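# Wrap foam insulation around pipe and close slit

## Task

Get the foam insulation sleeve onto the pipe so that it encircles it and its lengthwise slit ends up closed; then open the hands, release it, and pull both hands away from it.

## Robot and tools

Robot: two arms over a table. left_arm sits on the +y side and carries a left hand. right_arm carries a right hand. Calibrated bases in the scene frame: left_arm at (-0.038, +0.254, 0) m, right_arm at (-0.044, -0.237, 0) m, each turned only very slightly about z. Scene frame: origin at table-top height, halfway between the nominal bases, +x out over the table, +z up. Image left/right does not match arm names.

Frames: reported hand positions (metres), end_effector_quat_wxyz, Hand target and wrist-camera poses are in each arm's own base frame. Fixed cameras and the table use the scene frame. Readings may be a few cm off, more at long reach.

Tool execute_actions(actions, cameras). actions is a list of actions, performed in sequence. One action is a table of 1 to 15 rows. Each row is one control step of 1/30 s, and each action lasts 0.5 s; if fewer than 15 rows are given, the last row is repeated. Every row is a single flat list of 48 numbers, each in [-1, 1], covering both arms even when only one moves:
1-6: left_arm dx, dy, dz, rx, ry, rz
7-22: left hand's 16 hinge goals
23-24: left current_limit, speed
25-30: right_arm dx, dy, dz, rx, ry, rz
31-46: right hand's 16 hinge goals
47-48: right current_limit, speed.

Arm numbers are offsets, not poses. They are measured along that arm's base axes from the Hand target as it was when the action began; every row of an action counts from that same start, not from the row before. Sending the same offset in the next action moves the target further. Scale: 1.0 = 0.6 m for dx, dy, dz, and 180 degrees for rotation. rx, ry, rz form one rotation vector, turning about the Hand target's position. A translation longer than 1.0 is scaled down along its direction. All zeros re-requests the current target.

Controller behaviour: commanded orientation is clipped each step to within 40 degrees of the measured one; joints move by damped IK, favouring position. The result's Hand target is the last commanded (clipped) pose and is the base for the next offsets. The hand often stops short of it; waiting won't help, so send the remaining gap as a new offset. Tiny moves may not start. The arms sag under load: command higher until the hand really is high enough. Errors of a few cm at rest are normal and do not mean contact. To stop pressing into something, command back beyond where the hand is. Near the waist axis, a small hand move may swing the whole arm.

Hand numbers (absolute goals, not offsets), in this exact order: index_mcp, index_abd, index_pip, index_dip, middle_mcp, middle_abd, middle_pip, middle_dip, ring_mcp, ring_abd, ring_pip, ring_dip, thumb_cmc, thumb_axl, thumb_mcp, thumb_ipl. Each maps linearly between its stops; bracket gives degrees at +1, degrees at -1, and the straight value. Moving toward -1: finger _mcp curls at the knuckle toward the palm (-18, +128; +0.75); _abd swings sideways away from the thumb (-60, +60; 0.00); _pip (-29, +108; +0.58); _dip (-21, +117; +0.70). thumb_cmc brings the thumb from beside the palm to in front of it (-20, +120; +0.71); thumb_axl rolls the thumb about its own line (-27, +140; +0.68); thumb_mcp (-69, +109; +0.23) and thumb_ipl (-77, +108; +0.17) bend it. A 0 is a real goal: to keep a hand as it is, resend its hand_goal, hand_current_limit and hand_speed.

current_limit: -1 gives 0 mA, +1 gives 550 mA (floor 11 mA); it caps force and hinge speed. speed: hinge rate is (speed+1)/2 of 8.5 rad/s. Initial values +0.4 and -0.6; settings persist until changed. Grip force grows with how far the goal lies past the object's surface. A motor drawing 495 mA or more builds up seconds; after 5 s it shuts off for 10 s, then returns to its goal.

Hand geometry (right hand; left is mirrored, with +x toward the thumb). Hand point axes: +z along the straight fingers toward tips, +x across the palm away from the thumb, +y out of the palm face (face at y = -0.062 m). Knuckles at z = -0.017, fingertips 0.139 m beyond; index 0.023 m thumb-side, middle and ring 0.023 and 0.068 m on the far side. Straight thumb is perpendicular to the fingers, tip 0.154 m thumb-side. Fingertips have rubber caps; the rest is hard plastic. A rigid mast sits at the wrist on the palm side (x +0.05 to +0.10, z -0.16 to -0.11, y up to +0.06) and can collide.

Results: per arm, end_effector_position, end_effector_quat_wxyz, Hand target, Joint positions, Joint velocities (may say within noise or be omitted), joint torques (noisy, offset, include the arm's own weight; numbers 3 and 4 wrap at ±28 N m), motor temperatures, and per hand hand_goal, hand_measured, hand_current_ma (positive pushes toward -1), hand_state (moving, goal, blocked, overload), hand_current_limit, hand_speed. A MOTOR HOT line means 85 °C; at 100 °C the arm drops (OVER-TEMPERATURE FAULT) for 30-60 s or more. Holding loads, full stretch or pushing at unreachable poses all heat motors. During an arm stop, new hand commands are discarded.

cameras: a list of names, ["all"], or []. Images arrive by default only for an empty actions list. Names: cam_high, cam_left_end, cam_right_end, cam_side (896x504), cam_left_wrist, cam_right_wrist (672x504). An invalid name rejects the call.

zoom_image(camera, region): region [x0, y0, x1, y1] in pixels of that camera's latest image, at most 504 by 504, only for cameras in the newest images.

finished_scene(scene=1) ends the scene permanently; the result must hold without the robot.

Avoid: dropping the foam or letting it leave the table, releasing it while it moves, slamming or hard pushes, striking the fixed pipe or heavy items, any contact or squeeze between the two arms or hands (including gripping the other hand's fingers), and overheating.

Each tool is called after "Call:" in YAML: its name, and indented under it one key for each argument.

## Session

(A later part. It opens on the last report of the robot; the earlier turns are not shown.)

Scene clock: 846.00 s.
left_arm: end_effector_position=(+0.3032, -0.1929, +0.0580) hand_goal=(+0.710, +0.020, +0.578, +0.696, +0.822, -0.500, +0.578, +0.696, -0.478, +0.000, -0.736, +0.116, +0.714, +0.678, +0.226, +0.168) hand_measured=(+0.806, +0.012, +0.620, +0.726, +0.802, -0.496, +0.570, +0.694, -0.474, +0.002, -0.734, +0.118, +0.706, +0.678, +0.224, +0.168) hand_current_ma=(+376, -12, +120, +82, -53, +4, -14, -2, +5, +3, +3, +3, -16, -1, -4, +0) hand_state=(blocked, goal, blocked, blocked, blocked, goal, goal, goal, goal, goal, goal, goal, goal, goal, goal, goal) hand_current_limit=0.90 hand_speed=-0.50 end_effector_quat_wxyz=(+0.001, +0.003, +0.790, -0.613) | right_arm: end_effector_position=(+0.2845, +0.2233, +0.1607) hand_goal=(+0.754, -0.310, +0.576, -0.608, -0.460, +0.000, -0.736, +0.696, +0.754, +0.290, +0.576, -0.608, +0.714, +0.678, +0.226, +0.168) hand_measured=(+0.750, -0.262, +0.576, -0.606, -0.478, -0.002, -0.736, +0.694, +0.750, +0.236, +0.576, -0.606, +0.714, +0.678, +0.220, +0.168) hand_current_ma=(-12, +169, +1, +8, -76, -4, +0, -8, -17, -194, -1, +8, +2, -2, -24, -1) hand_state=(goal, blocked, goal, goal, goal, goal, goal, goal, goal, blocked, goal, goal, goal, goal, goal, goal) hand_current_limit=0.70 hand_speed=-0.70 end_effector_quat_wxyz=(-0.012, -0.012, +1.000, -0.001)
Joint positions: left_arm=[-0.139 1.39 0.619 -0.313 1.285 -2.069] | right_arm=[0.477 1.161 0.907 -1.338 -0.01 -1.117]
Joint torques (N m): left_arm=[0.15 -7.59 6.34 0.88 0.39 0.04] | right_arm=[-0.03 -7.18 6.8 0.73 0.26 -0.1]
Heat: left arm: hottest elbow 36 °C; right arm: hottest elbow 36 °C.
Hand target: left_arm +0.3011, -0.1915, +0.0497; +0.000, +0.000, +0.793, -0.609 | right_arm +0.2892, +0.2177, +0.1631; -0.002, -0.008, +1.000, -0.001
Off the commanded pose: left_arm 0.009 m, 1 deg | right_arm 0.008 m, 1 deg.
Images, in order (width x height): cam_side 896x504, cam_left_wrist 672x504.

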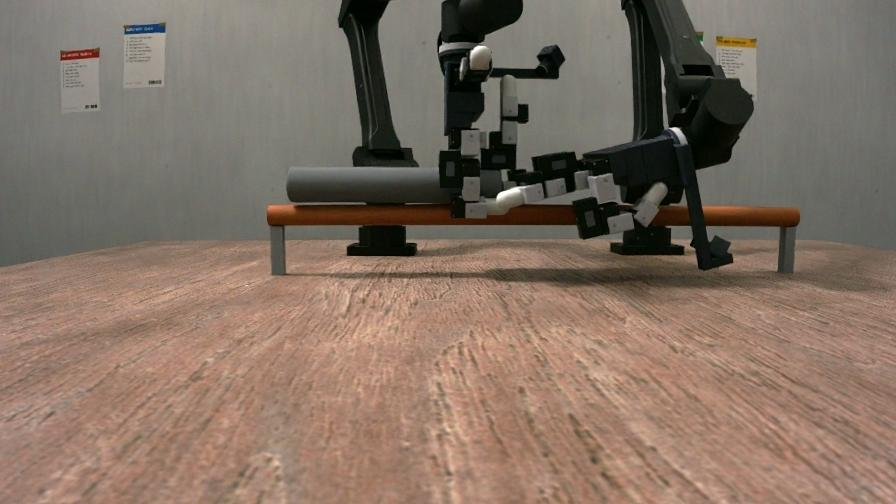

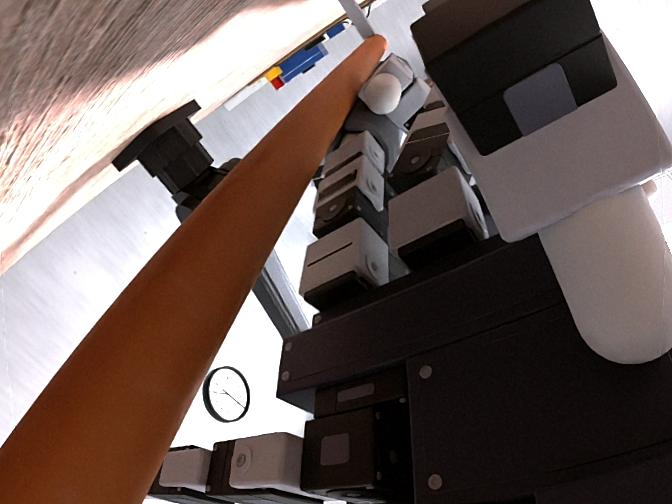

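Call:
execute_actions:
  actions:
    - [[0,0,0,0,0,0,0.69,0.0,0.56,0.68,0.822,-0.5,0.577,0.696,-0.478,0,-0.736,0.116,0.714,0.678,0.226,0.168,0.9,-0.5,0,0.042,0,0,0,0,0.754,-0.25,0.576,-0.609,-0.44,0,-0.737,0.696,0.754,0.23,0.576,-0.609,0.714,0.678,0.226,0.168,0.7,-0.7]]
  cameras: ["cam_side","cam_left_wrist"]

Call:
zoom_image:
  camera: "cam_left_wrist"
  region: [320, 60, 420, 160]

Call:
execute_actions:
  actions:
    - [[0,0,0,0,0,0,0.69,0.0,0.56,0.68,0.822,-0.5,0.577,0.696,-0.478,0,-0.736,0.116,0.714,0.678,0.226,0.168,0.9,-0.5,0,-0.065,0,0,0,0,0.754,-0.25,0.576,-0.609,-0.44,0,-0.737,0.696,0.754,0.23,0.576,-0.609,0.714,0.678,0.226,0.168,0.7,-0.7]]
  cameras: ["cam_side","cam_left_wrist"]

Call:
zoom_image:
  camera: "cam_left_wrist"
  region: [320, 60, 420, 160]

Scene clock: 850.87 s.
left_arm: end_effector_position=(+0.3023, -0.1929, +0.0576) hand_goal=(+0.690, +0.000, +0.560, +0.680, +0.822, -0.500, +0.578, +0.696, -0.478, +0.000, -0.736, +0.116, +0.714, +0.678, +0.226, +0.168) hand_measured=(+0.800, +0.004, +0.620, +0.726, +0.802, -0.496, +0.570, +0.694, -0.474, +0.002, -0.734, +0.118, +0.706, +0.678, +0.224, +0.168) hand_current_ma=(+448, +6, +196, +137, -53, +4, -14, -2, +5, +3, +3, +3, -17, -1, -4, +0) hand_state=(blocked, goal, blocked, blocked, blocked, goal, goal, goal, goal, goal, goal, goal, goal, goal, goal, goal) hand_current_limit=0.90 hand_speed=-0.50 end_effector_quat_wxyz=(+0.000, +0.003, +0.790, -0.613) | right_arm: end_effector_position=(+0.2826, +0.2292, +0.1596) hand_goal=(+0.754, -0.250, +0.576, -0.608, -0.440, +0.000, -0.736, +0.696, +0.754, +0.230, +0.576, -0.608, +0.714, +0.678, +0.226, +0.168) hand_measured=(+0.760, -0.234, +0.576, -0.606, -0.474, -0.002, -0.736, +0.694, +0.758, +0.208, +0.576, -0.606, +0.714, +0.678, +0.220, +0.168) hand_current_ma=(+19, +54, +1, +8, -150, -4, +0, -8, +17, -73, -1, +8, +2, -2, -24, -1) hand_state=(goal, goal, goal, goal, blocked, goal, goal, goal, goal, blocked, goal, goal, goal, goal, goal, goal) hand_current_limit=0.70 hand_speed=-0.70 end_effector_quat_wxyz=(-0.008, -0.004, +1.000, -0.008)
Joint positions: left_arm=[-0.139 1.39 0.617 -0.313 1.286 -2.068] | right_arm=[0.51 1.161 0.907 -1.338 0.006 -1.068]
Joint torques (N m): left_arm=[-0.03 -7.12 6.39 0.96 0.36 0.02] | right_arm=[2.67 -4.42 8.87 1.03 -0.32 0.08]
Heat: left arm: hottest elbow 36 °C; right arm: hottest elbow 36 °C.
Hand target: left_arm +0.3011, -0.1915, +0.0498; +0.000, +0.001, +0.793, -0.609 | right_arm +0.2892, +0.2429, +0.1631; -0.002, -0.008, +1.000, -0.001
Off the commanded pose: left_arm 0.008 m, 1 deg | right_arm 0.016 m, 1 deg.
Images, in order (width x height): cam_side 896x504, cam_left_wrist 672x504.

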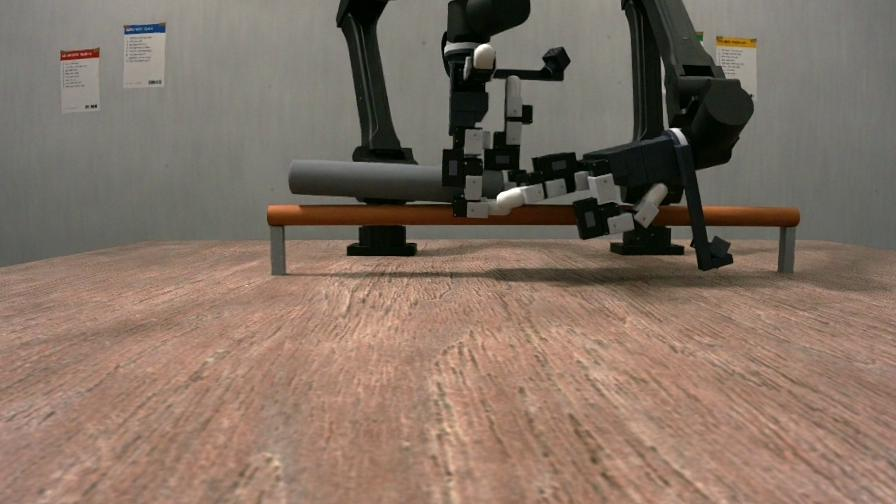

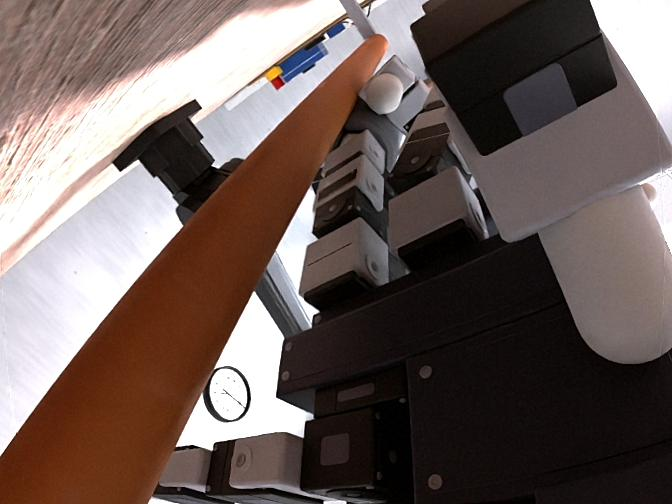

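Scaled by 5.040 from the camera's 672x504 image, which has a finer 960x720 frame.

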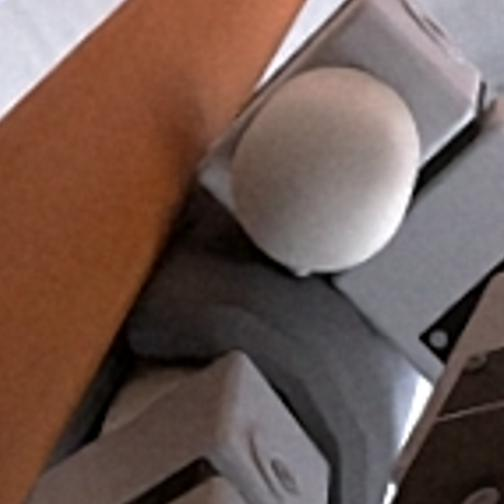

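Scene clock: 851.80 s.
left_arm: end_effector_position=(+0.3020, -0.1932, +0.0579) hand_goal=(+0.690, +0.000, +0.560, +0.680, +0.822, -0.500, +0.578, +0.696, -0.478, +0.000, -0.736, +0.116, +0.714, +0.678, +0.226, +0.168) hand_measured=(+0.800, -0.002, +0.620, +0.724, +0.802, -0.496, +0.570, +0.694, -0.474, +0.002, -0.734, +0.118, +0.706, +0.678, +0.224, +0.168) hand_current_ma=(+448, -2, +196, +130, -53, +4, -14, -2, +5, +3, +3, +3, -17, -1, -4, +0) hand_state=(blocked, goal, blocked, blocked, blocked, goal, goal, goal, goal, goal, goal, goal, goal, goal, goal, goal) hand_current_limit=0.90 hand_speed=-0.50 end_effector_quat_wxyz=(-0.001, +0.003, +0.789, -0.614) | right_arm: end_effector_position=(+0.2864, +0.2101, +0.1610) hand_goal=(+0.754, -0.250, +0.576, -0.608, -0.440, +0.000, -0.736, +0.696, +0.754, +0.230, +0.576, -0.608, +0.714, +0.678, +0.226, +0.168) hand_measured=(+0.748, -0.234, +0.576, -0.606, -0.456, -0.002, -0.736, +0.694, +0.746, +0.204, +0.574, -0.606, +0.714, +0.678, +0.220, +0.168) hand_current_ma=(-21, +54, +1, +8, -66, -4, +0, -8, -29, -86, -3, +7, +1, -2, -24, -1) hand_state=(goal, goal, goal, goal, goal, goal, goal, goal, goal, blocked, goal, goal, goal, goal, goal, goal) hand_current_limit=0.70 hand_speed=-0.70 end_effector_quat_wxyz=(-0.010, -0.011, +1.000, +0.001)
Joint positions: left_arm=[-0.139 1.39 0.617 -0.313 1.288 -2.07] | right_arm=[0.435 1.146 0.895 -1.338 -0.009 -1.158]
Joint torques (N m): left_arm=[-0.03 -7.77 6.46 0.94 0.27 0.03] | right_arm=[-0.15 -7.18 6.8 0.64 0.24 -0.12]
Heat: left arm: hottest elbow 36 °C; right arm: hottest elbow 36 °C.
Hand target: left_arm +0.3011, -0.1915, +0.0498; +0.000, +0.001, +0.793, -0.609 | right_arm +0.2892, +0.2039, +0.1632; -0.002, -0.008, +1.000, -0.001
Off the commanded pose: left_arm 0.008 m, 1 deg | right_arm 0.007 m, 1 deg.
Images, in order (width x height): cam_side 896x504, cam_left_wrist 672x504.

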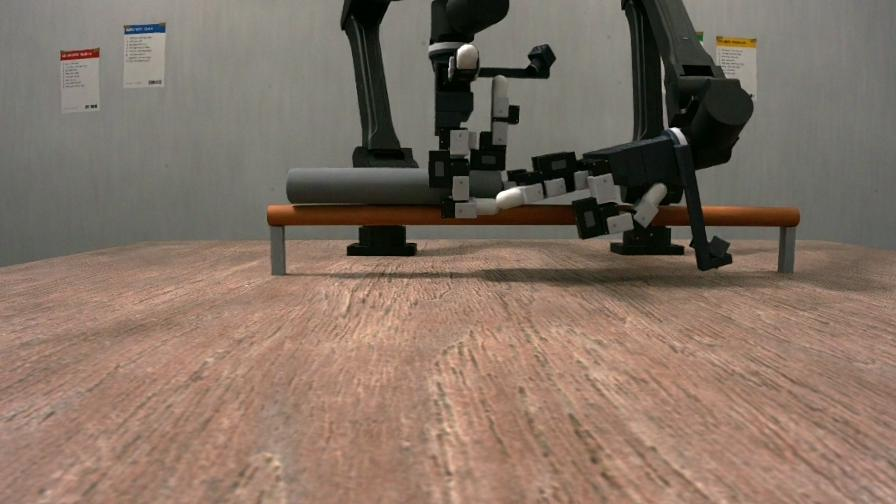

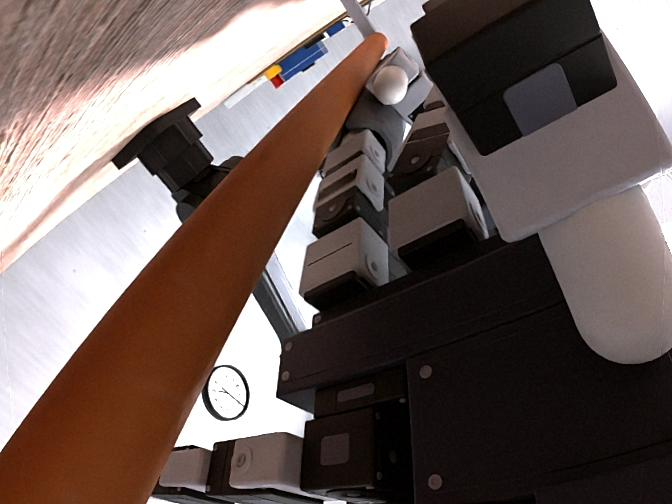

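Scaled by 5.040 from the camera's 672x504 image, which has a finer 960x720 frame.

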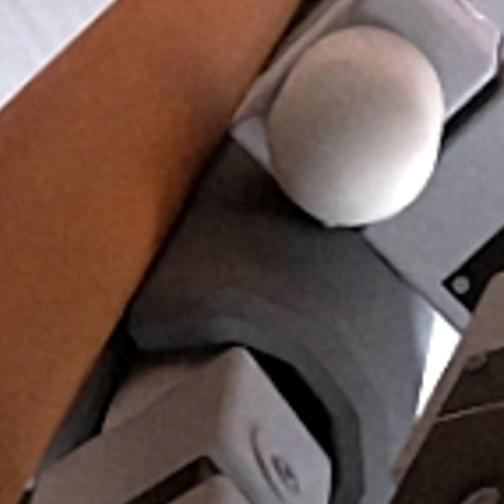

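Call:
execute_actions:
  actions:
    - [[0,0,0,0,0,0,0.77,0.0,0.577,0.696,0.822,-0.5,0.577,0.696,-0.478,0,-0.736,0.116,0.714,0.678,0.226,0.168,0.7,-0.5,0,0,0,0,0,0,0.754,-0.1,0.576,-0.609,-0.48,0,-0.737,0.696,0.754,0.1,0.576,-0.609,0.714,0.678,0.226,0.168,0.7,-0.7]]
    - [[0,0,0,0,0,0,0.77,0.0,0.577,0.696,0.822,-0.5,0.577,0.696,-0.478,0,-0.736,0.116,0.714,0.678,0.226,0.168,0.7,-0.5,0,0,0.02,0,0,0,0.754,0.08,0.576,-0.609,-0.48,0,-0.737,0.696,0.754,-0.08,0.576,-0.609,0.714,0.678,0.226,0.168,0.7,-0.6]]
  cameras: ["cam_side","cam_right_end"]

Call:
zoom_image:
  camera: "cam_right_end"
  region: [205, 205, 275, 290]

Scene clock: 854.80 s.
left_arm: end_effector_position=(+0.3021, -0.1931, +0.0578) hand_goal=(+0.770, +0.000, +0.578, +0.696, +0.822, -0.500, +0.578, +0.696, -0.478, +0.000, -0.736, +0.116, +0.714, +0.678, +0.226, +0.168) hand_measured=(+0.808, -0.002, +0.620, +0.722, +0.802, -0.496, +0.570, +0.694, -0.474, +0.002, -0.734, +0.118, +0.706, +0.678, +0.224, +0.168) hand_current_ma=(+117, -2, +125, +66, -53, +4, -14, -2, +5, +3, +3, +3, -17, -1, -4, +0) hand_state=(blocked, goal, blocked, blocked, blocked, goal, goal, goal, goal, goal, goal, goal, goal, goal, goal, goal) hand_current_limit=0.70 hand_speed=-0.50 end_effector_quat_wxyz=(-0.001, +0.003, +0.790, -0.614) | right_arm: end_effector_position=(+0.2836, +0.2046, +0.1607) hand_goal=(+0.754, +0.080, +0.576, -0.608, -0.480, +0.000, -0.736, +0.696, +0.754, -0.080, +0.576, -0.608, +0.714, +0.678, +0.226, +0.168) hand_measured=(+0.750, +0.076, +0.576, -0.606, -0.474, -0.002, -0.736, +0.694, +0.750, -0.076, +0.574, -0.606, +0.714, +0.678, +0.220, +0.168) hand_current_ma=(-15, -9, +1, +8, +21, -4, +0, -8, -15, +12, -3, +7, +1, -2, -24, -1) hand_state=(goal, goal, goal, goal, goal, goal, goal, goal, goal, goal, goal, goal, goal, goal, goal, goal) hand_current_limit=0.70 hand_speed=-0.60 end_effector_quat_wxyz=(-0.016, -0.008, +1.000, -0.005)
Joint positions: left_arm=[-0.139 1.39 0.617 -0.313 1.288 -2.07] | right_arm=[0.426 1.141 0.894 -1.356 -0.003 -1.16]
Joint torques (N m): left_arm=[0.15 -7.3 6.48 0.94 0.29 0.03] | right_arm=[0.79 -7.18 8.99 0.1 0.01 -0.1]
Heat: left arm: hottest elbow 36 °C; right arm: hottest elbow 36 °C.
Hand target: left_arm +0.3011, -0.1915, +0.0497; +0.000, +0.000, +0.793, -0.609 | right_arm +0.2893, +0.2040, +0.1752; -0.001, -0.008, +1.000, +0.000
Off the commanded pose: left_arm 0.008 m, 1 deg | right_arm 0.016 m, 2 deg.
Images, in order (width x height): cam_right_end 896x504, cam_side 896x504.

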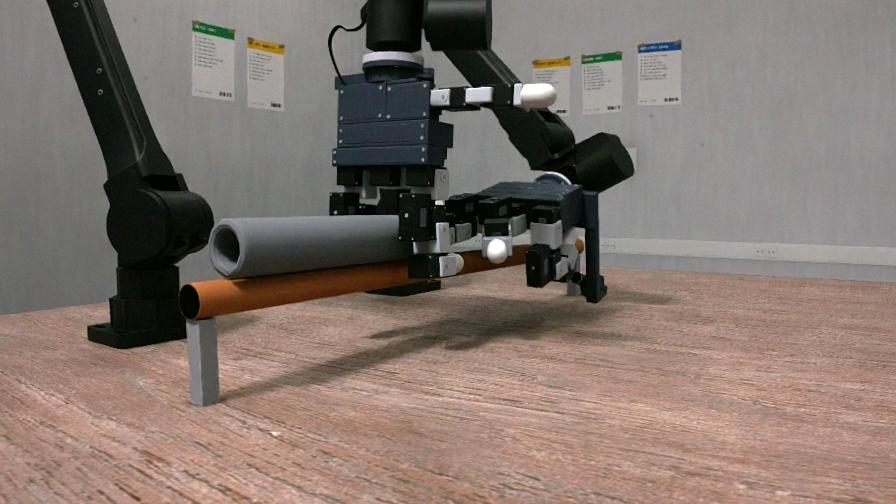

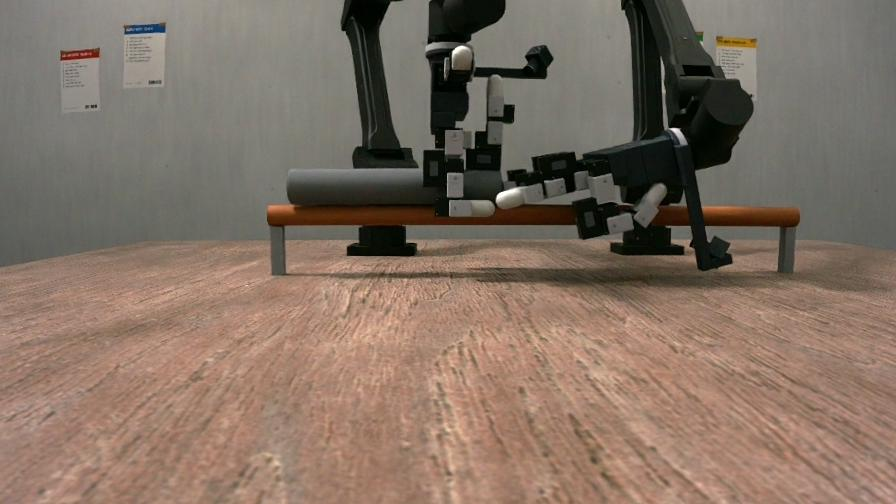

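Scaled by 5.929 from the camera's 896x504 image, which has a finer 1280x720 frame.

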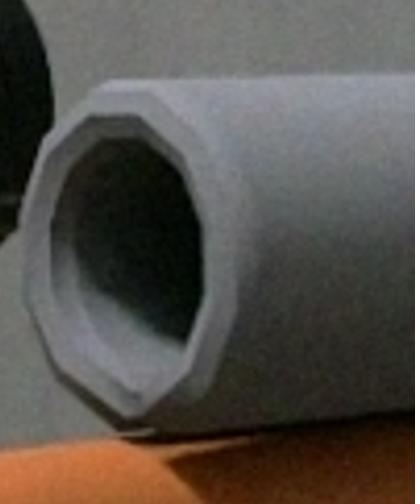

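Call:
execute_actions:
  actions:
    - [[0,0,0,0,0,0,0.77,0.0,0.577,0.696,0.822,-0.5,0.577,0.696,-0.478,0,-0.736,0.116,0.714,0.678,0.226,0.168,0.7,-0.5,0,0,0.05,0,0,0,0.754,0.08,0.576,-0.609,-0.48,0,-0.737,0.696,0.754,-0.08,0.576,-0.609,0.714,0.678,0.226,0.168,0.7,-0.6],[0,0,0,0,0,0,0.77,0.0,0.577,0.696,0.822,-0.5,0.577,0.696,-0.478,0,-0.736,0.116,0.714,0.678,0.226,0.168,0.7,-0.5,0,0,0.1,0,0,0,0.754,0.08,0.576,-0.609,-0.48,0,-0.737,0.696,0.754,-0.08,0.576,-0.609,0.714,0.678,0.226,0.168,0.7,-0.6]]
    - [[0,0,0,0,0,0,0.77,0.0,0.577,0.696,0.822,-0.5,0.577,0.696,-0.478,0,-0.736,0.116,0.714,0.678,0.226,0.168,0.7,-0.5,0,0,0.06,0,0,0,0.754,0.08,0.576,-0.609,-0.48,0,-0.737,0.696,0.754,-0.08,0.576,-0.609,0.714,0.678,0.226,0.168,0.7,-0.6]]
  cameras: ["cam_side"]

Scene clock: 856.27 s.
left_arm: end_effector_position=(+0.3021, -0.1931, +0.0578) hand_goal=(+0.770, +0.000, +0.578, +0.696, +0.822, -0.500, +0.578, +0.696, -0.478, +0.000, -0.736, +0.116, +0.714, +0.678, +0.226, +0.168) hand_measured=(+0.808, +0.000, +0.620, +0.720, +0.802, -0.496, +0.570, +0.694, -0.474, +0.002, -0.734, +0.118, +0.706, +0.678, +0.224, +0.168) hand_current_ma=(+117, +0, +122, +63, -53, +4, -14, -2, +5, +3, +3, +3, -17, -1, -4, +0) hand_state=(blocked, goal, blocked, blocked, blocked, goal, goal, goal, goal, goal, goal, goal, goal, goal, goal, goal) hand_current_limit=0.70 hand_speed=-0.50 end_effector_quat_wxyz=(-0.001, +0.003, +0.790, -0.614) | right_arm: end_effector_position=(+0.2798, +0.2028, +0.2526) hand_goal=(+0.754, +0.080, +0.576, -0.608, -0.480, +0.000, -0.736, +0.696, +0.754, -0.080, +0.576, -0.608, +0.714, +0.678, +0.226, +0.168) hand_measured=(+0.750, +0.078, +0.576, -0.606, -0.474, -0.002, -0.736, +0.694, +0.750, -0.076, +0.574, -0.606, +0.714, +0.678, +0.220, +0.168) hand_current_ma=(-13, -5, +1, +8, +25, -4, +0, -8, -13, +10, -3, +7, +1, -2, -24, -1) hand_state=(goal, goal, goal, goal, goal, goal, goal, goal, goal, goal, goal, goal, goal, goal, goal, goal) hand_current_limit=0.70 hand_speed=-0.60 end_effector_quat_wxyz=(-0.017, -0.008, +1.000, -0.006)
Joint positions: left_arm=[-0.139 1.39 0.617 -0.313 1.288 -2.07] | right_arm=[0.426 1.101 1.109 -1.615 -0.003 -1.16]
Joint torques (N m): left_arm=[0.26 -7.18 6.45 0.91 0.29 0.04] | right_arm=[0.79 -5.36 10.92 0.17 0.04 -0.11]
Heat: left arm: hottest elbow 36 °C; right arm: hottest elbow 36 °C.
Hand target: left_arm +0.3011, -0.1915, +0.0497; +0.000, +0.000, +0.793, -0.609 | right_arm +0.2893, +0.2039, +0.2711; -0.001, -0.008, +1.000, -0.001
Off the commanded pose: left_arm 0.008 m, 1 deg | right_arm 0.021 m, 2 deg.
Images, in order (width x height): cam_side 896x504.

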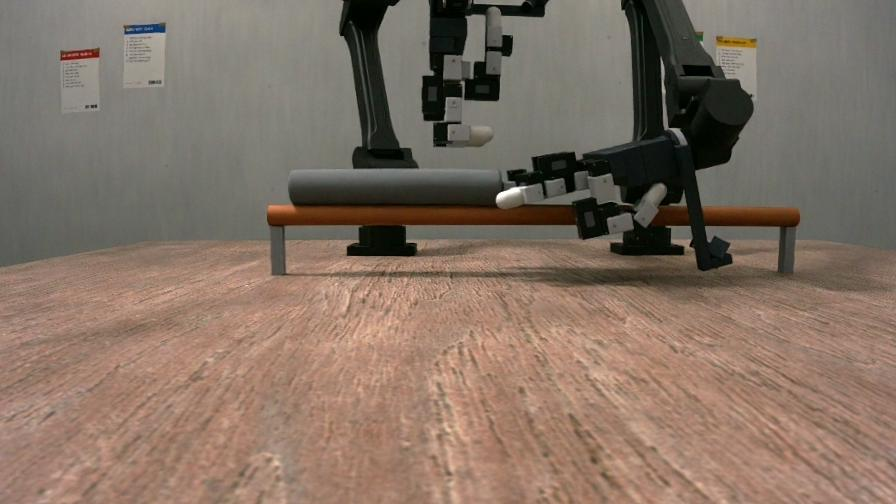

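Call:
execute_actions:
  actions:
    - [[0,0,0,0,0,0,0.77,0.0,0.577,0.696,0.822,-0.5,0.577,0.696,-0.478,0,-0.736,0.116,0.714,0.678,0.226,0.168,0.7,-0.5,0.001,-0.15,0,0,0,0,0.754,0.08,0.576,-0.609,-0.48,0,-0.737,0.696,0.754,-0.08,0.576,-0.609,0.714,0.678,0.226,0.168,0.7,-0.6]]
    - [[0,0,0,0,0,0,0.77,0.0,0.577,0.696,0.822,-0.5,0.577,0.696,-0.478,0,-0.736,0.116,0.714,0.678,0.226,0.168,0.7,-0.5,0.001,-0.15,0,0,0,0,0.754,0.08,0.576,-0.609,-0.48,0,-0.737,0.696,0.754,-0.08,0.576,-0.609,0.714,0.678,0.226,0.168,0.7,-0.6]]
    - [[0,0,0,0,0,0,0.77,0.0,0.577,0.696,0.822,-0.5,0.577,0.696,-0.478,0,-0.736,0.116,0.714,0.678,0.226,0.168,0.7,-0.5,0.001,-0.15,0,0,0,0,0.754,0.0,0.576,0.696,0.754,0,0.576,-0.609,0.754,0.0,0.576,0.696,0.714,0.678,0.226,0.168,0.7,-0.6]]
  cameras: ["cam_side","cam_right_end","cam_high","cam_right_wrist"]

Scene clock: 858.73 s.
left_arm: end_effector_position=(+0.3021, -0.1931, +0.0578) hand_goal=(+0.770, +0.000, +0.578, +0.696, +0.822, -0.500, +0.578, +0.696, -0.478, +0.000, -0.736, +0.116, +0.714, +0.678, +0.226, +0.168) hand_measured=(+0.808, +0.000, +0.620, +0.720, +0.802, -0.496, +0.570, +0.694, -0.474, +0.002, -0.734, +0.118, +0.706, +0.678, +0.224, +0.168) hand_current_ma=(+117, +0, +122, +63, -53, +4, -14, -2, +5, +3, +3, +3, -17, -1, -4, +0) hand_state=(blocked, goal, blocked, blocked, blocked, goal, goal, goal, goal, goal, goal, goal, goal, goal, goal, goal) hand_current_limit=0.70 hand_speed=-0.50 end_effector_quat_wxyz=(-0.001, +0.003, +0.790, -0.614) | right_arm: end_effector_position=(+0.2791, -0.0584, +0.2565) hand_goal=(+0.754, +0.000, +0.576, +0.696, +0.754, +0.000, +0.576, -0.608, +0.754, +0.000, +0.576, +0.696, +0.714, +0.678, +0.226, +0.168) hand_measured=(+0.752, +0.002, +0.576, +0.694, +0.750, -0.002, +0.574, -0.604, +0.752, -0.004, +0.574, +0.694, +0.714, +0.678, +0.220, +0.168) hand_current_ma=(-4, +7, +0, -9, -12, -4, -8, +12, -6, -9, -3, -8, +0, -2, -24, -1) hand_state=(goal, goal, goal, goal, goal, goal, goal, goal, goal, goal, goal, goal, goal, goal, goal, goal) hand_current_limit=0.70 hand_speed=-0.60 end_effector_quat_wxyz=(-0.023, -0.001, +1.000, +0.005)
Joint positions: left_arm=[-0.139 1.39 0.617 -0.313 1.288 -2.07] | right_arm=[-0.501 1.134 1.138 -1.62 0.013 -2.074]
Joint torques (N m): left_arm=[0.21 -7.53 6.46 0.96 0.29 0.04] | right_arm=[1.03 -5.3 11 0.58 -0.16 -0.11]
Heat: left arm: hottest elbow 36 °C; right arm: hottest elbow 37 °C.
Hand target: left_arm +0.3011, -0.1915, +0.0497; +0.000, +0.000, +0.793, -0.609 | right_arm +0.2911, -0.0660, +0.2713; -0.001, -0.008, +1.000, -0.001
Off the commanded pose: left_arm 0.008 m, 1 deg | right_arm 0.020 m, 3 deg.
joint sent to its limit (right arm) — joint 6 (wrist roll), lower limit. The joint targets still meet the commanded pose.
Images, in order (width x height): cam_high 896x504, cam_right_end 896x504, cam_side 896x504, cam_right_wrist 672x504.

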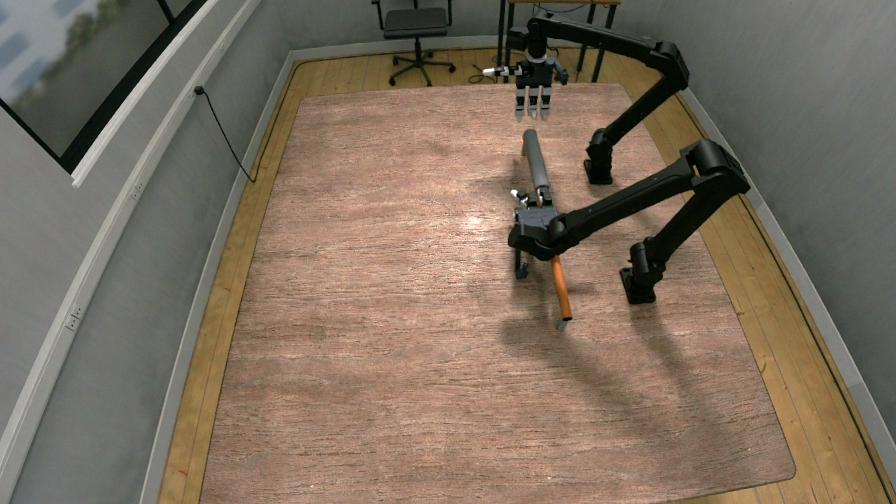

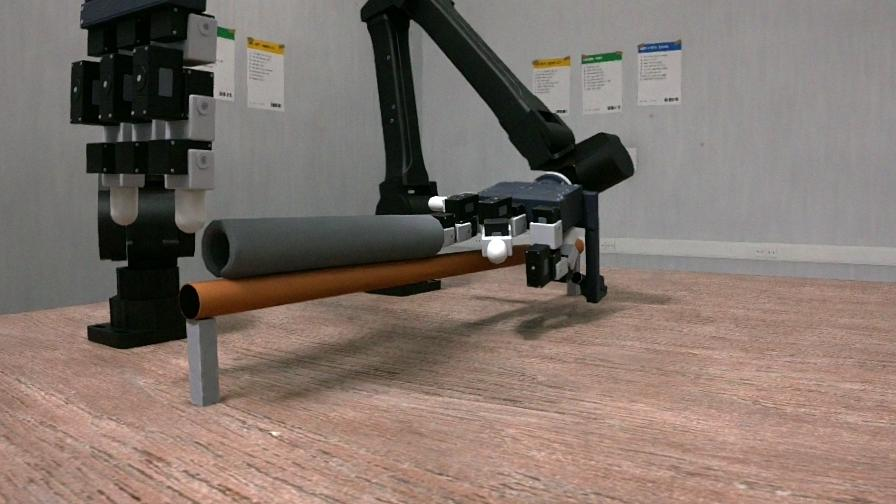

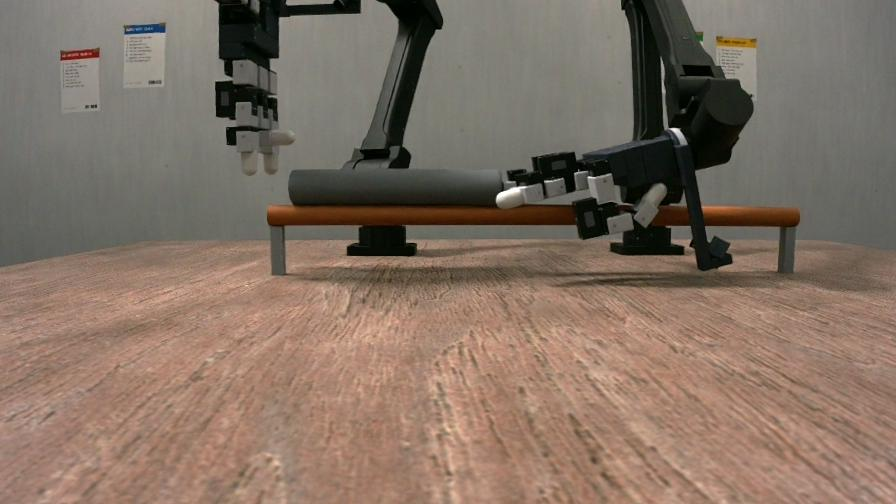

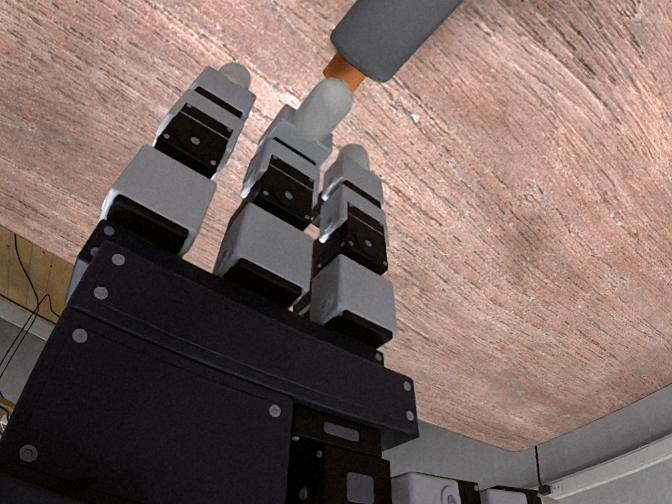

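Call:
execute_actions:
  actions:
    - [[0,0,0,0,0,0,0.77,0.0,0.577,0.696,0.822,-0.5,0.577,0.696,-0.478,0,-0.736,0.116,0.714,0.678,0.226,0.168,0.7,-0.5,0.0,0.0,-0.07,0,0,0,0.754,0.0,0.576,0.696,0.754,0,0.576,-0.609,0.754,0.0,0.576,0.696,0.714,0.678,0.226,0.168,0.7,-0.6]]
    - [[0,0,0,0,0,0,0.77,0.0,0.577,0.696,0.822,-0.5,0.577,0.696,-0.478,0,-0.736,0.116,0.714,0.678,0.226,0.168,0.7,-0.5,0.0,0,-0.07,0,0,0,0.754,0.0,0.576,0.696,0.754,0,0.576,-0.609,0.754,0.0,0.576,0.696,0.714,0.678,0.226,0.168,0.7,-0.6]]
  cameras: ["cam_side","cam_right_end","cam_high","cam_right_wrist"]

Call:
zoom_image:
  camera: "cam_right_end"
  region: [60, 130, 340, 310]

Call:
zoom_image:
  camera: "cam_high"
  region: [490, 60, 590, 160]

Scene clock: 860.33 s.
left_arm: end_effector_position=(+0.3021, -0.1931, +0.0578) hand_goal=(+0.770, +0.000, +0.578, +0.696, +0.822, -0.500, +0.578, +0.696, -0.478, +0.000, -0.736, +0.116, +0.714, +0.678, +0.226, +0.168) hand_measured=(+0.808, +0.000, +0.620, +0.720, +0.802, -0.496, +0.570, +0.694, -0.474, +0.002, -0.734, +0.118, +0.706, +0.678, +0.224, +0.168) hand_current_ma=(+117, +0, +122, +63, -53, +4, -14, -2, +5, +3, +3, +3, -17, -1, -4, +0) hand_state=(blocked, goal, blocked, blocked, blocked, goal, goal, goal, goal, goal, goal, goal, goal, goal, goal, goal) hand_current_limit=0.70 hand_speed=-0.50 end_effector_quat_wxyz=(-0.001, +0.003, +0.790, -0.614) | right_arm: end_effector_position=(+0.2881, -0.0631, +0.1887) hand_goal=(+0.754, +0.000, +0.576, +0.696, +0.754, +0.000, +0.576, -0.608, +0.754, +0.000, +0.576, +0.696, +0.714, +0.678, +0.226, +0.168) hand_measured=(+0.752, +0.002, +0.576, +0.694, +0.750, -0.002, +0.574, -0.604, +0.752, -0.002, +0.574, +0.694, +0.714, +0.678, +0.220, +0.168) hand_current_ma=(-4, +6, +0, -9, -11, -4, -8, +11, -6, -7, -3, -8, +0, -2, -24, -1) hand_state=(goal, goal, goal, goal, goal, goal, goal, goal, goal, goal, goal, goal, goal, goal, goal, goal) hand_current_limit=0.70 hand_speed=-0.60 end_effector_quat_wxyz=(-0.006, -0.001, +1.000, -0.003)
Joint positions: left_arm=[-0.139 1.39 0.617 -0.313 1.288 -2.07] | right_arm=[-0.501 1.152 0.975 -1.401 0.011 -2.074]
Joint torques (N m): left_arm=[0.32 -7.47 6.49 0.92 0.28 0.04] | right_arm=[0.79 -5.25 7.36 0.8 -0.15 -0.11]
Heat: left arm: hottest elbow 36 °C; right arm: hottest elbow 36 °C.
Hand target: left_arm +0.3011, -0.1915, +0.0497; +0.000, +0.000, +0.793, -0.609 | right_arm +0.2910, -0.0660, +0.1872; -0.002, -0.008, +1.000, +0.000
Off the commanded pose: left_arm 0.008 m, 1 deg | right_arm 0.004 m, 1 deg.
joint sent to its limit (right arm) — joint 6 (wrist roll), lower limit. The joint targets still meet the commanded pose.
Images, in order (width x height): cam_high 896x504, cam_right_end 896x504, cam_side 896x504, cam_right_wrist 672x504.

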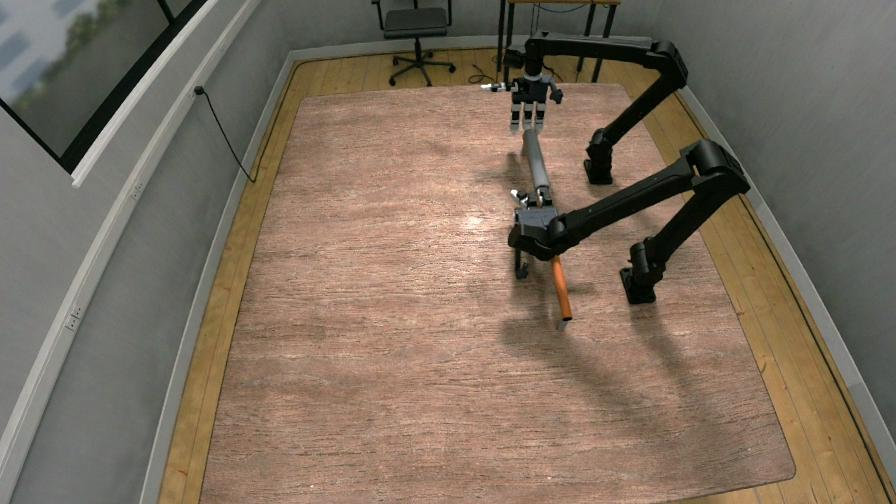

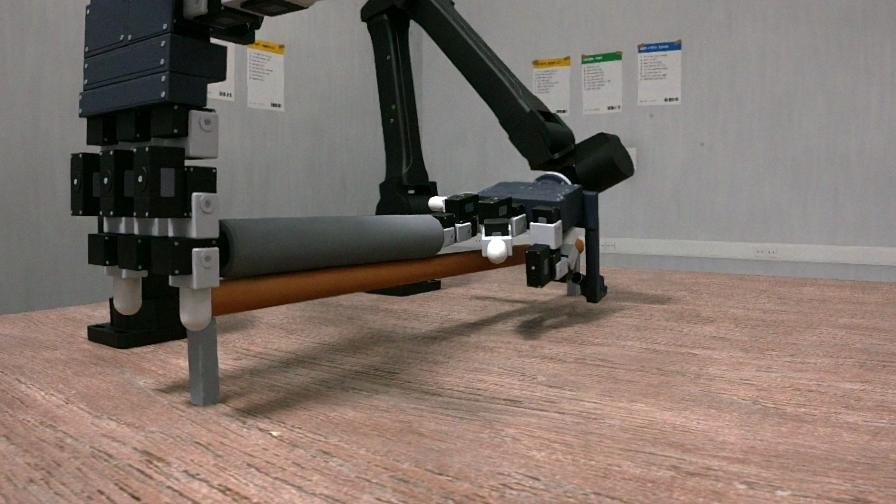

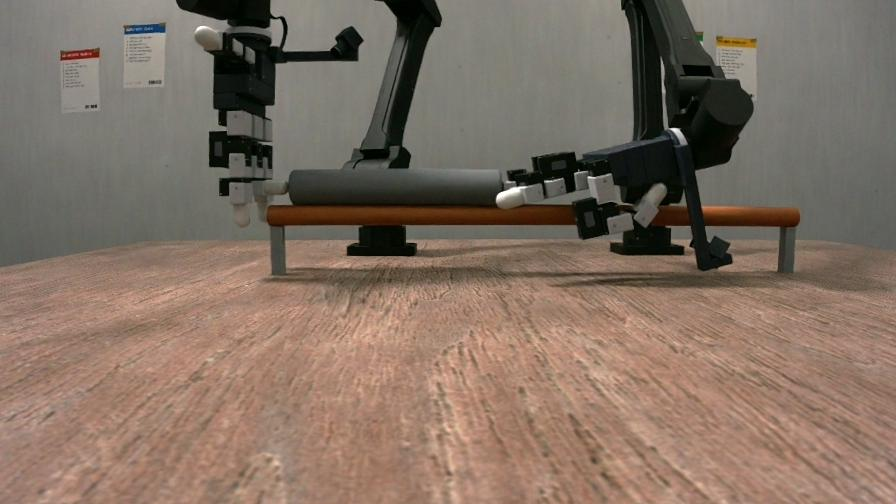

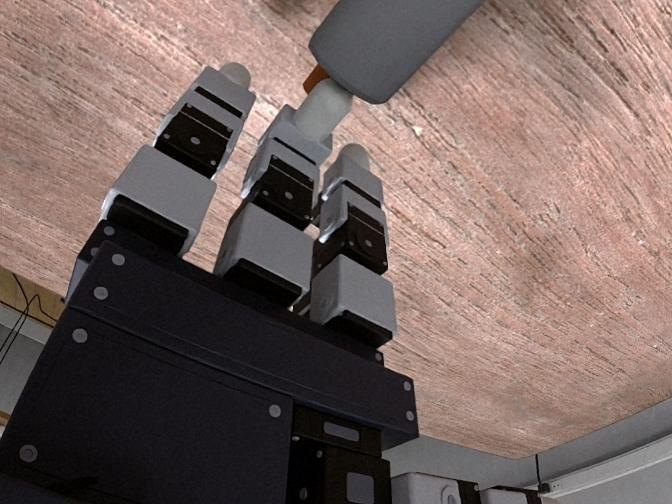

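Scaled by 1.800 from the camera's 896x504 image, which has a finer 1280x720 frame.

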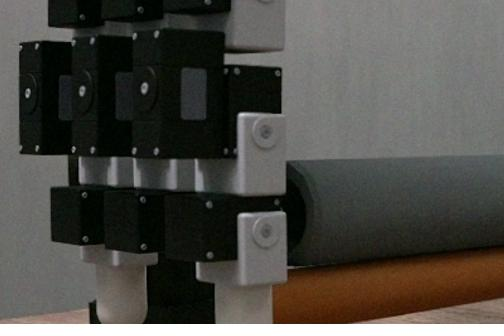

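Scaled by 5.040 from the camera's 896x504 image, which has a finer 1280x720 frame.

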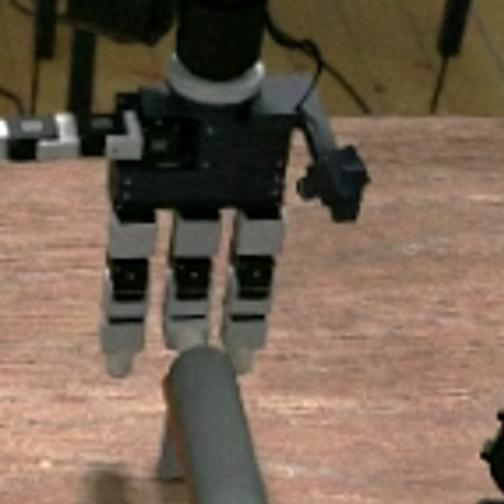

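Call:
execute_actions:
  actions:
    - [[0,0,0,0,0,0,0.77,0.0,0.577,0.696,0.822,-0.5,0.577,0.696,-0.478,0,-0.736,0.116,0.714,0.678,0.226,0.168,0.7,-0.5,-0.009,0.0,0.0,0,0,0,0.754,0.0,0.576,0.696,0.754,0,0.576,-0.609,0.754,0.0,0.576,0.696,0.714,0.678,0.226,0.168,0.7,-0.6]]
    - [[0,0,0,0,0,0,0.77,0.0,0.577,0.696,0.822,-0.5,0.577,0.696,-0.478,0,-0.736,0.116,0.714,0.678,0.226,0.168,0.7,-0.5,0.0,0.03,0,0,0,0,0.754,0.0,0.576,0.696,0.754,0,0.576,-0.609,0.754,0.0,0.576,0.696,0.714,0.678,0.226,0.168,0.7,-0.6]]
  cameras: ["cam_side","cam_right_end","cam_high"]

Call:
zoom_image:
  camera: "cam_right_end"
  region: [60, 130, 340, 310]

Call:
zoom_image:
  camera: "cam_high"
  region: [490, 60, 590, 160]

Call:
zoom_image:
  camera: "cam_side"
  region: [200, 110, 360, 240]

Scene clock: 861.97 s.
left_arm: end_effector_position=(+0.3021, -0.1931, +0.0578) hand_goal=(+0.770, +0.000, +0.578, +0.696, +0.822, -0.500, +0.578, +0.696, -0.478, +0.000, -0.736, +0.116, +0.714, +0.678, +0.226, +0.168) hand_measured=(+0.808, +0.000, +0.620, +0.720, +0.802, -0.496, +0.570, +0.694, -0.474, +0.002, -0.734, +0.118, +0.706, +0.678, +0.224, +0.168) hand_current_ma=(+117, +0, +122, +63, -53, +4, -14, -2, +5, +3, +3, +3, -17, -1, -4, +0) hand_state=(blocked, goal, blocked, blocked, blocked, goal, goal, goal, goal, goal, goal, goal, goal, goal, goal, goal) hand_current_limit=0.70 hand_speed=-0.50 end_effector_quat_wxyz=(-0.001, +0.003, +0.790, -0.614) | right_arm: end_effector_position=(+0.2841, -0.0503, +0.1830) hand_goal=(+0.754, +0.000, +0.576, +0.696, +0.754, +0.000, +0.576, -0.608, +0.754, +0.000, +0.576, +0.696, +0.714, +0.678, +0.226, +0.168) hand_measured=(+0.752, +0.002, +0.576, +0.694, +0.752, -0.002, +0.574, -0.606, +0.752, -0.002, +0.574, +0.694, +0.714, +0.678, +0.220, +0.168) hand_current_ma=(-4, +6, +0, -9, -10, -4, -8, +9, -6, -7, -3, -8, +0, -2, -24, -1) hand_state=(goal, goal, goal, goal, goal, goal, goal, goal, goal, goal, goal, goal, goal, goal, goal, goal) hand_current_limit=0.70 hand_speed=-0.60 end_effector_quat_wxyz=(-0.011, -0.010, +1.000, +0.003)
Joint positions: left_arm=[-0.139 1.39 0.617 -0.313 1.288 -2.07] | right_arm=[-0.472 1.143 0.951 -1.401 0.004 -2.062]
Joint torques (N m): left_arm=[0.09 -7.3 6.49 0.96 0.29 0.03] | right_arm=[1.38 -7.24 7.1 0.46 -0.14 0.09]
Heat: left arm: hottest elbow 36 °C; right arm: hottest elbow 36 °C.
Hand target: left_arm +0.3011, -0.1915, +0.0497; +0.000, +0.000, +0.793, -0.609 | right_arm +0.2856, -0.0481, +0.1872; -0.001, -0.008, +1.000, -0.001
Off the commanded pose: left_arm 0.008 m, 1 deg | right_arm 0.005 m, 1 deg.
Images, in order (width x height): cam_high 896x504, cam_right_end 896x504, cam_side 896x504.

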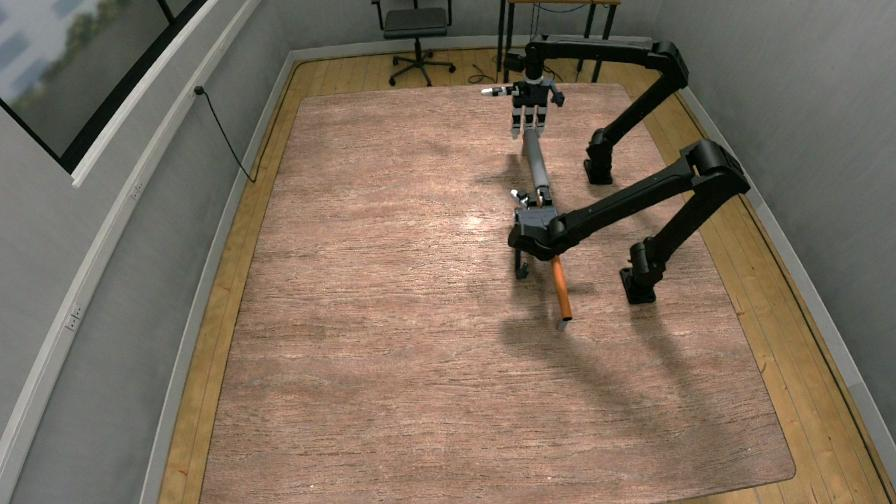

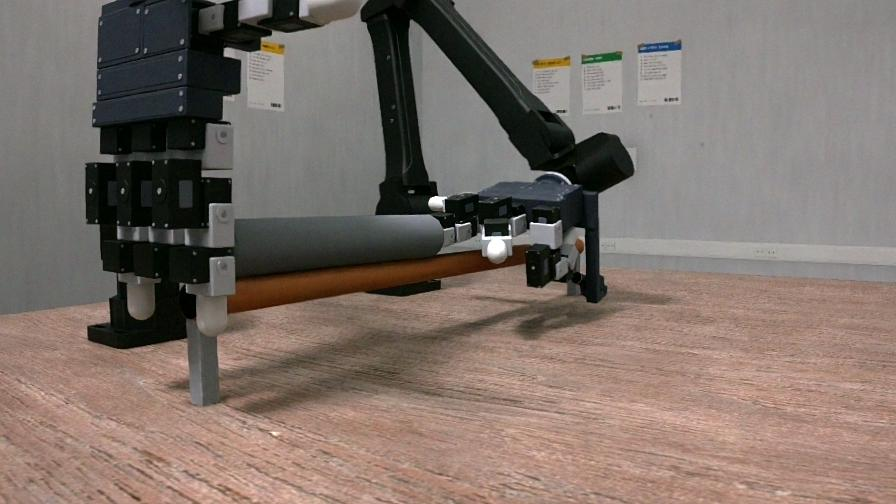

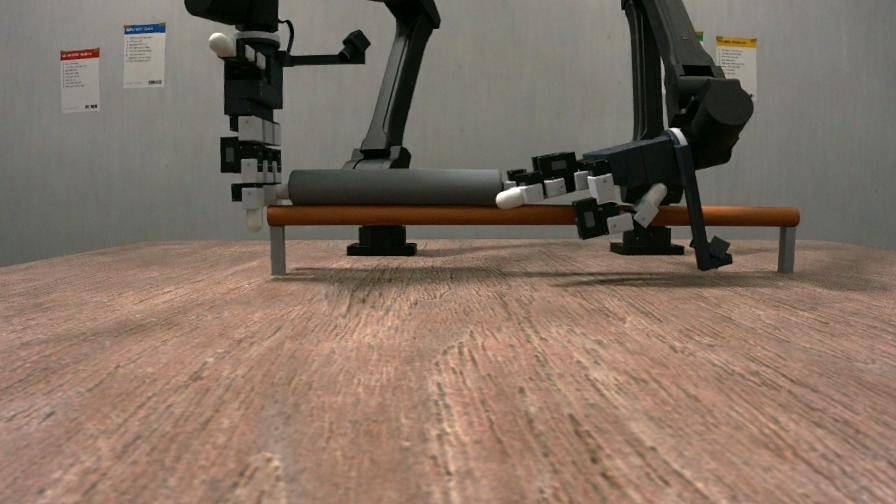

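Scaled by 1.800 from the camera's 896x504 image, which has a finer 1280x720 frame.

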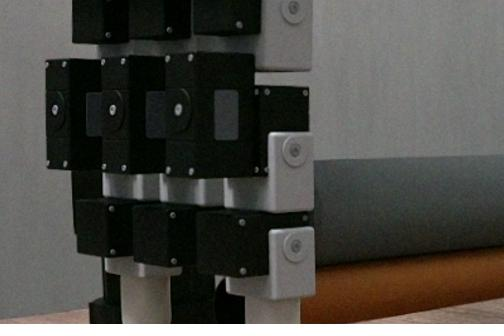

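Scaled by 5.040 from the camera's 896x504 image, which has a finer 1280x720 frame.

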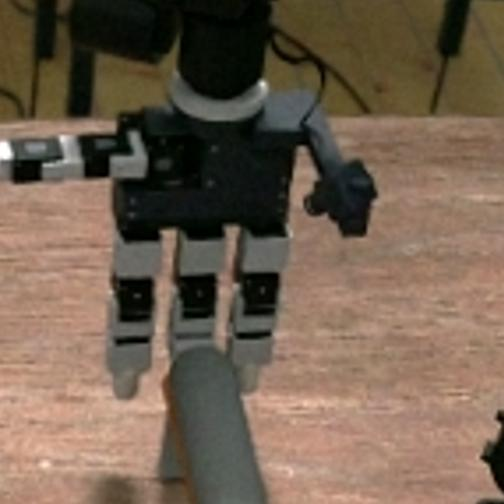

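Scaled by 3.150 from the camera's 896x504 image, which has a finer 1280x720 frame.

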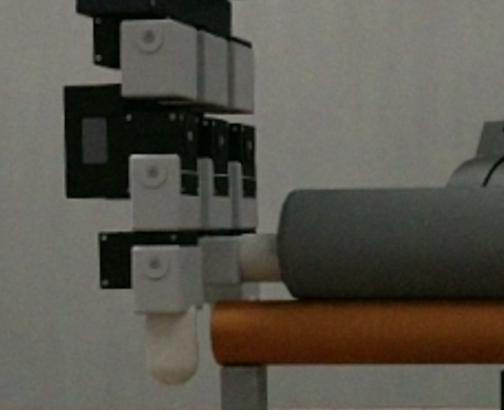

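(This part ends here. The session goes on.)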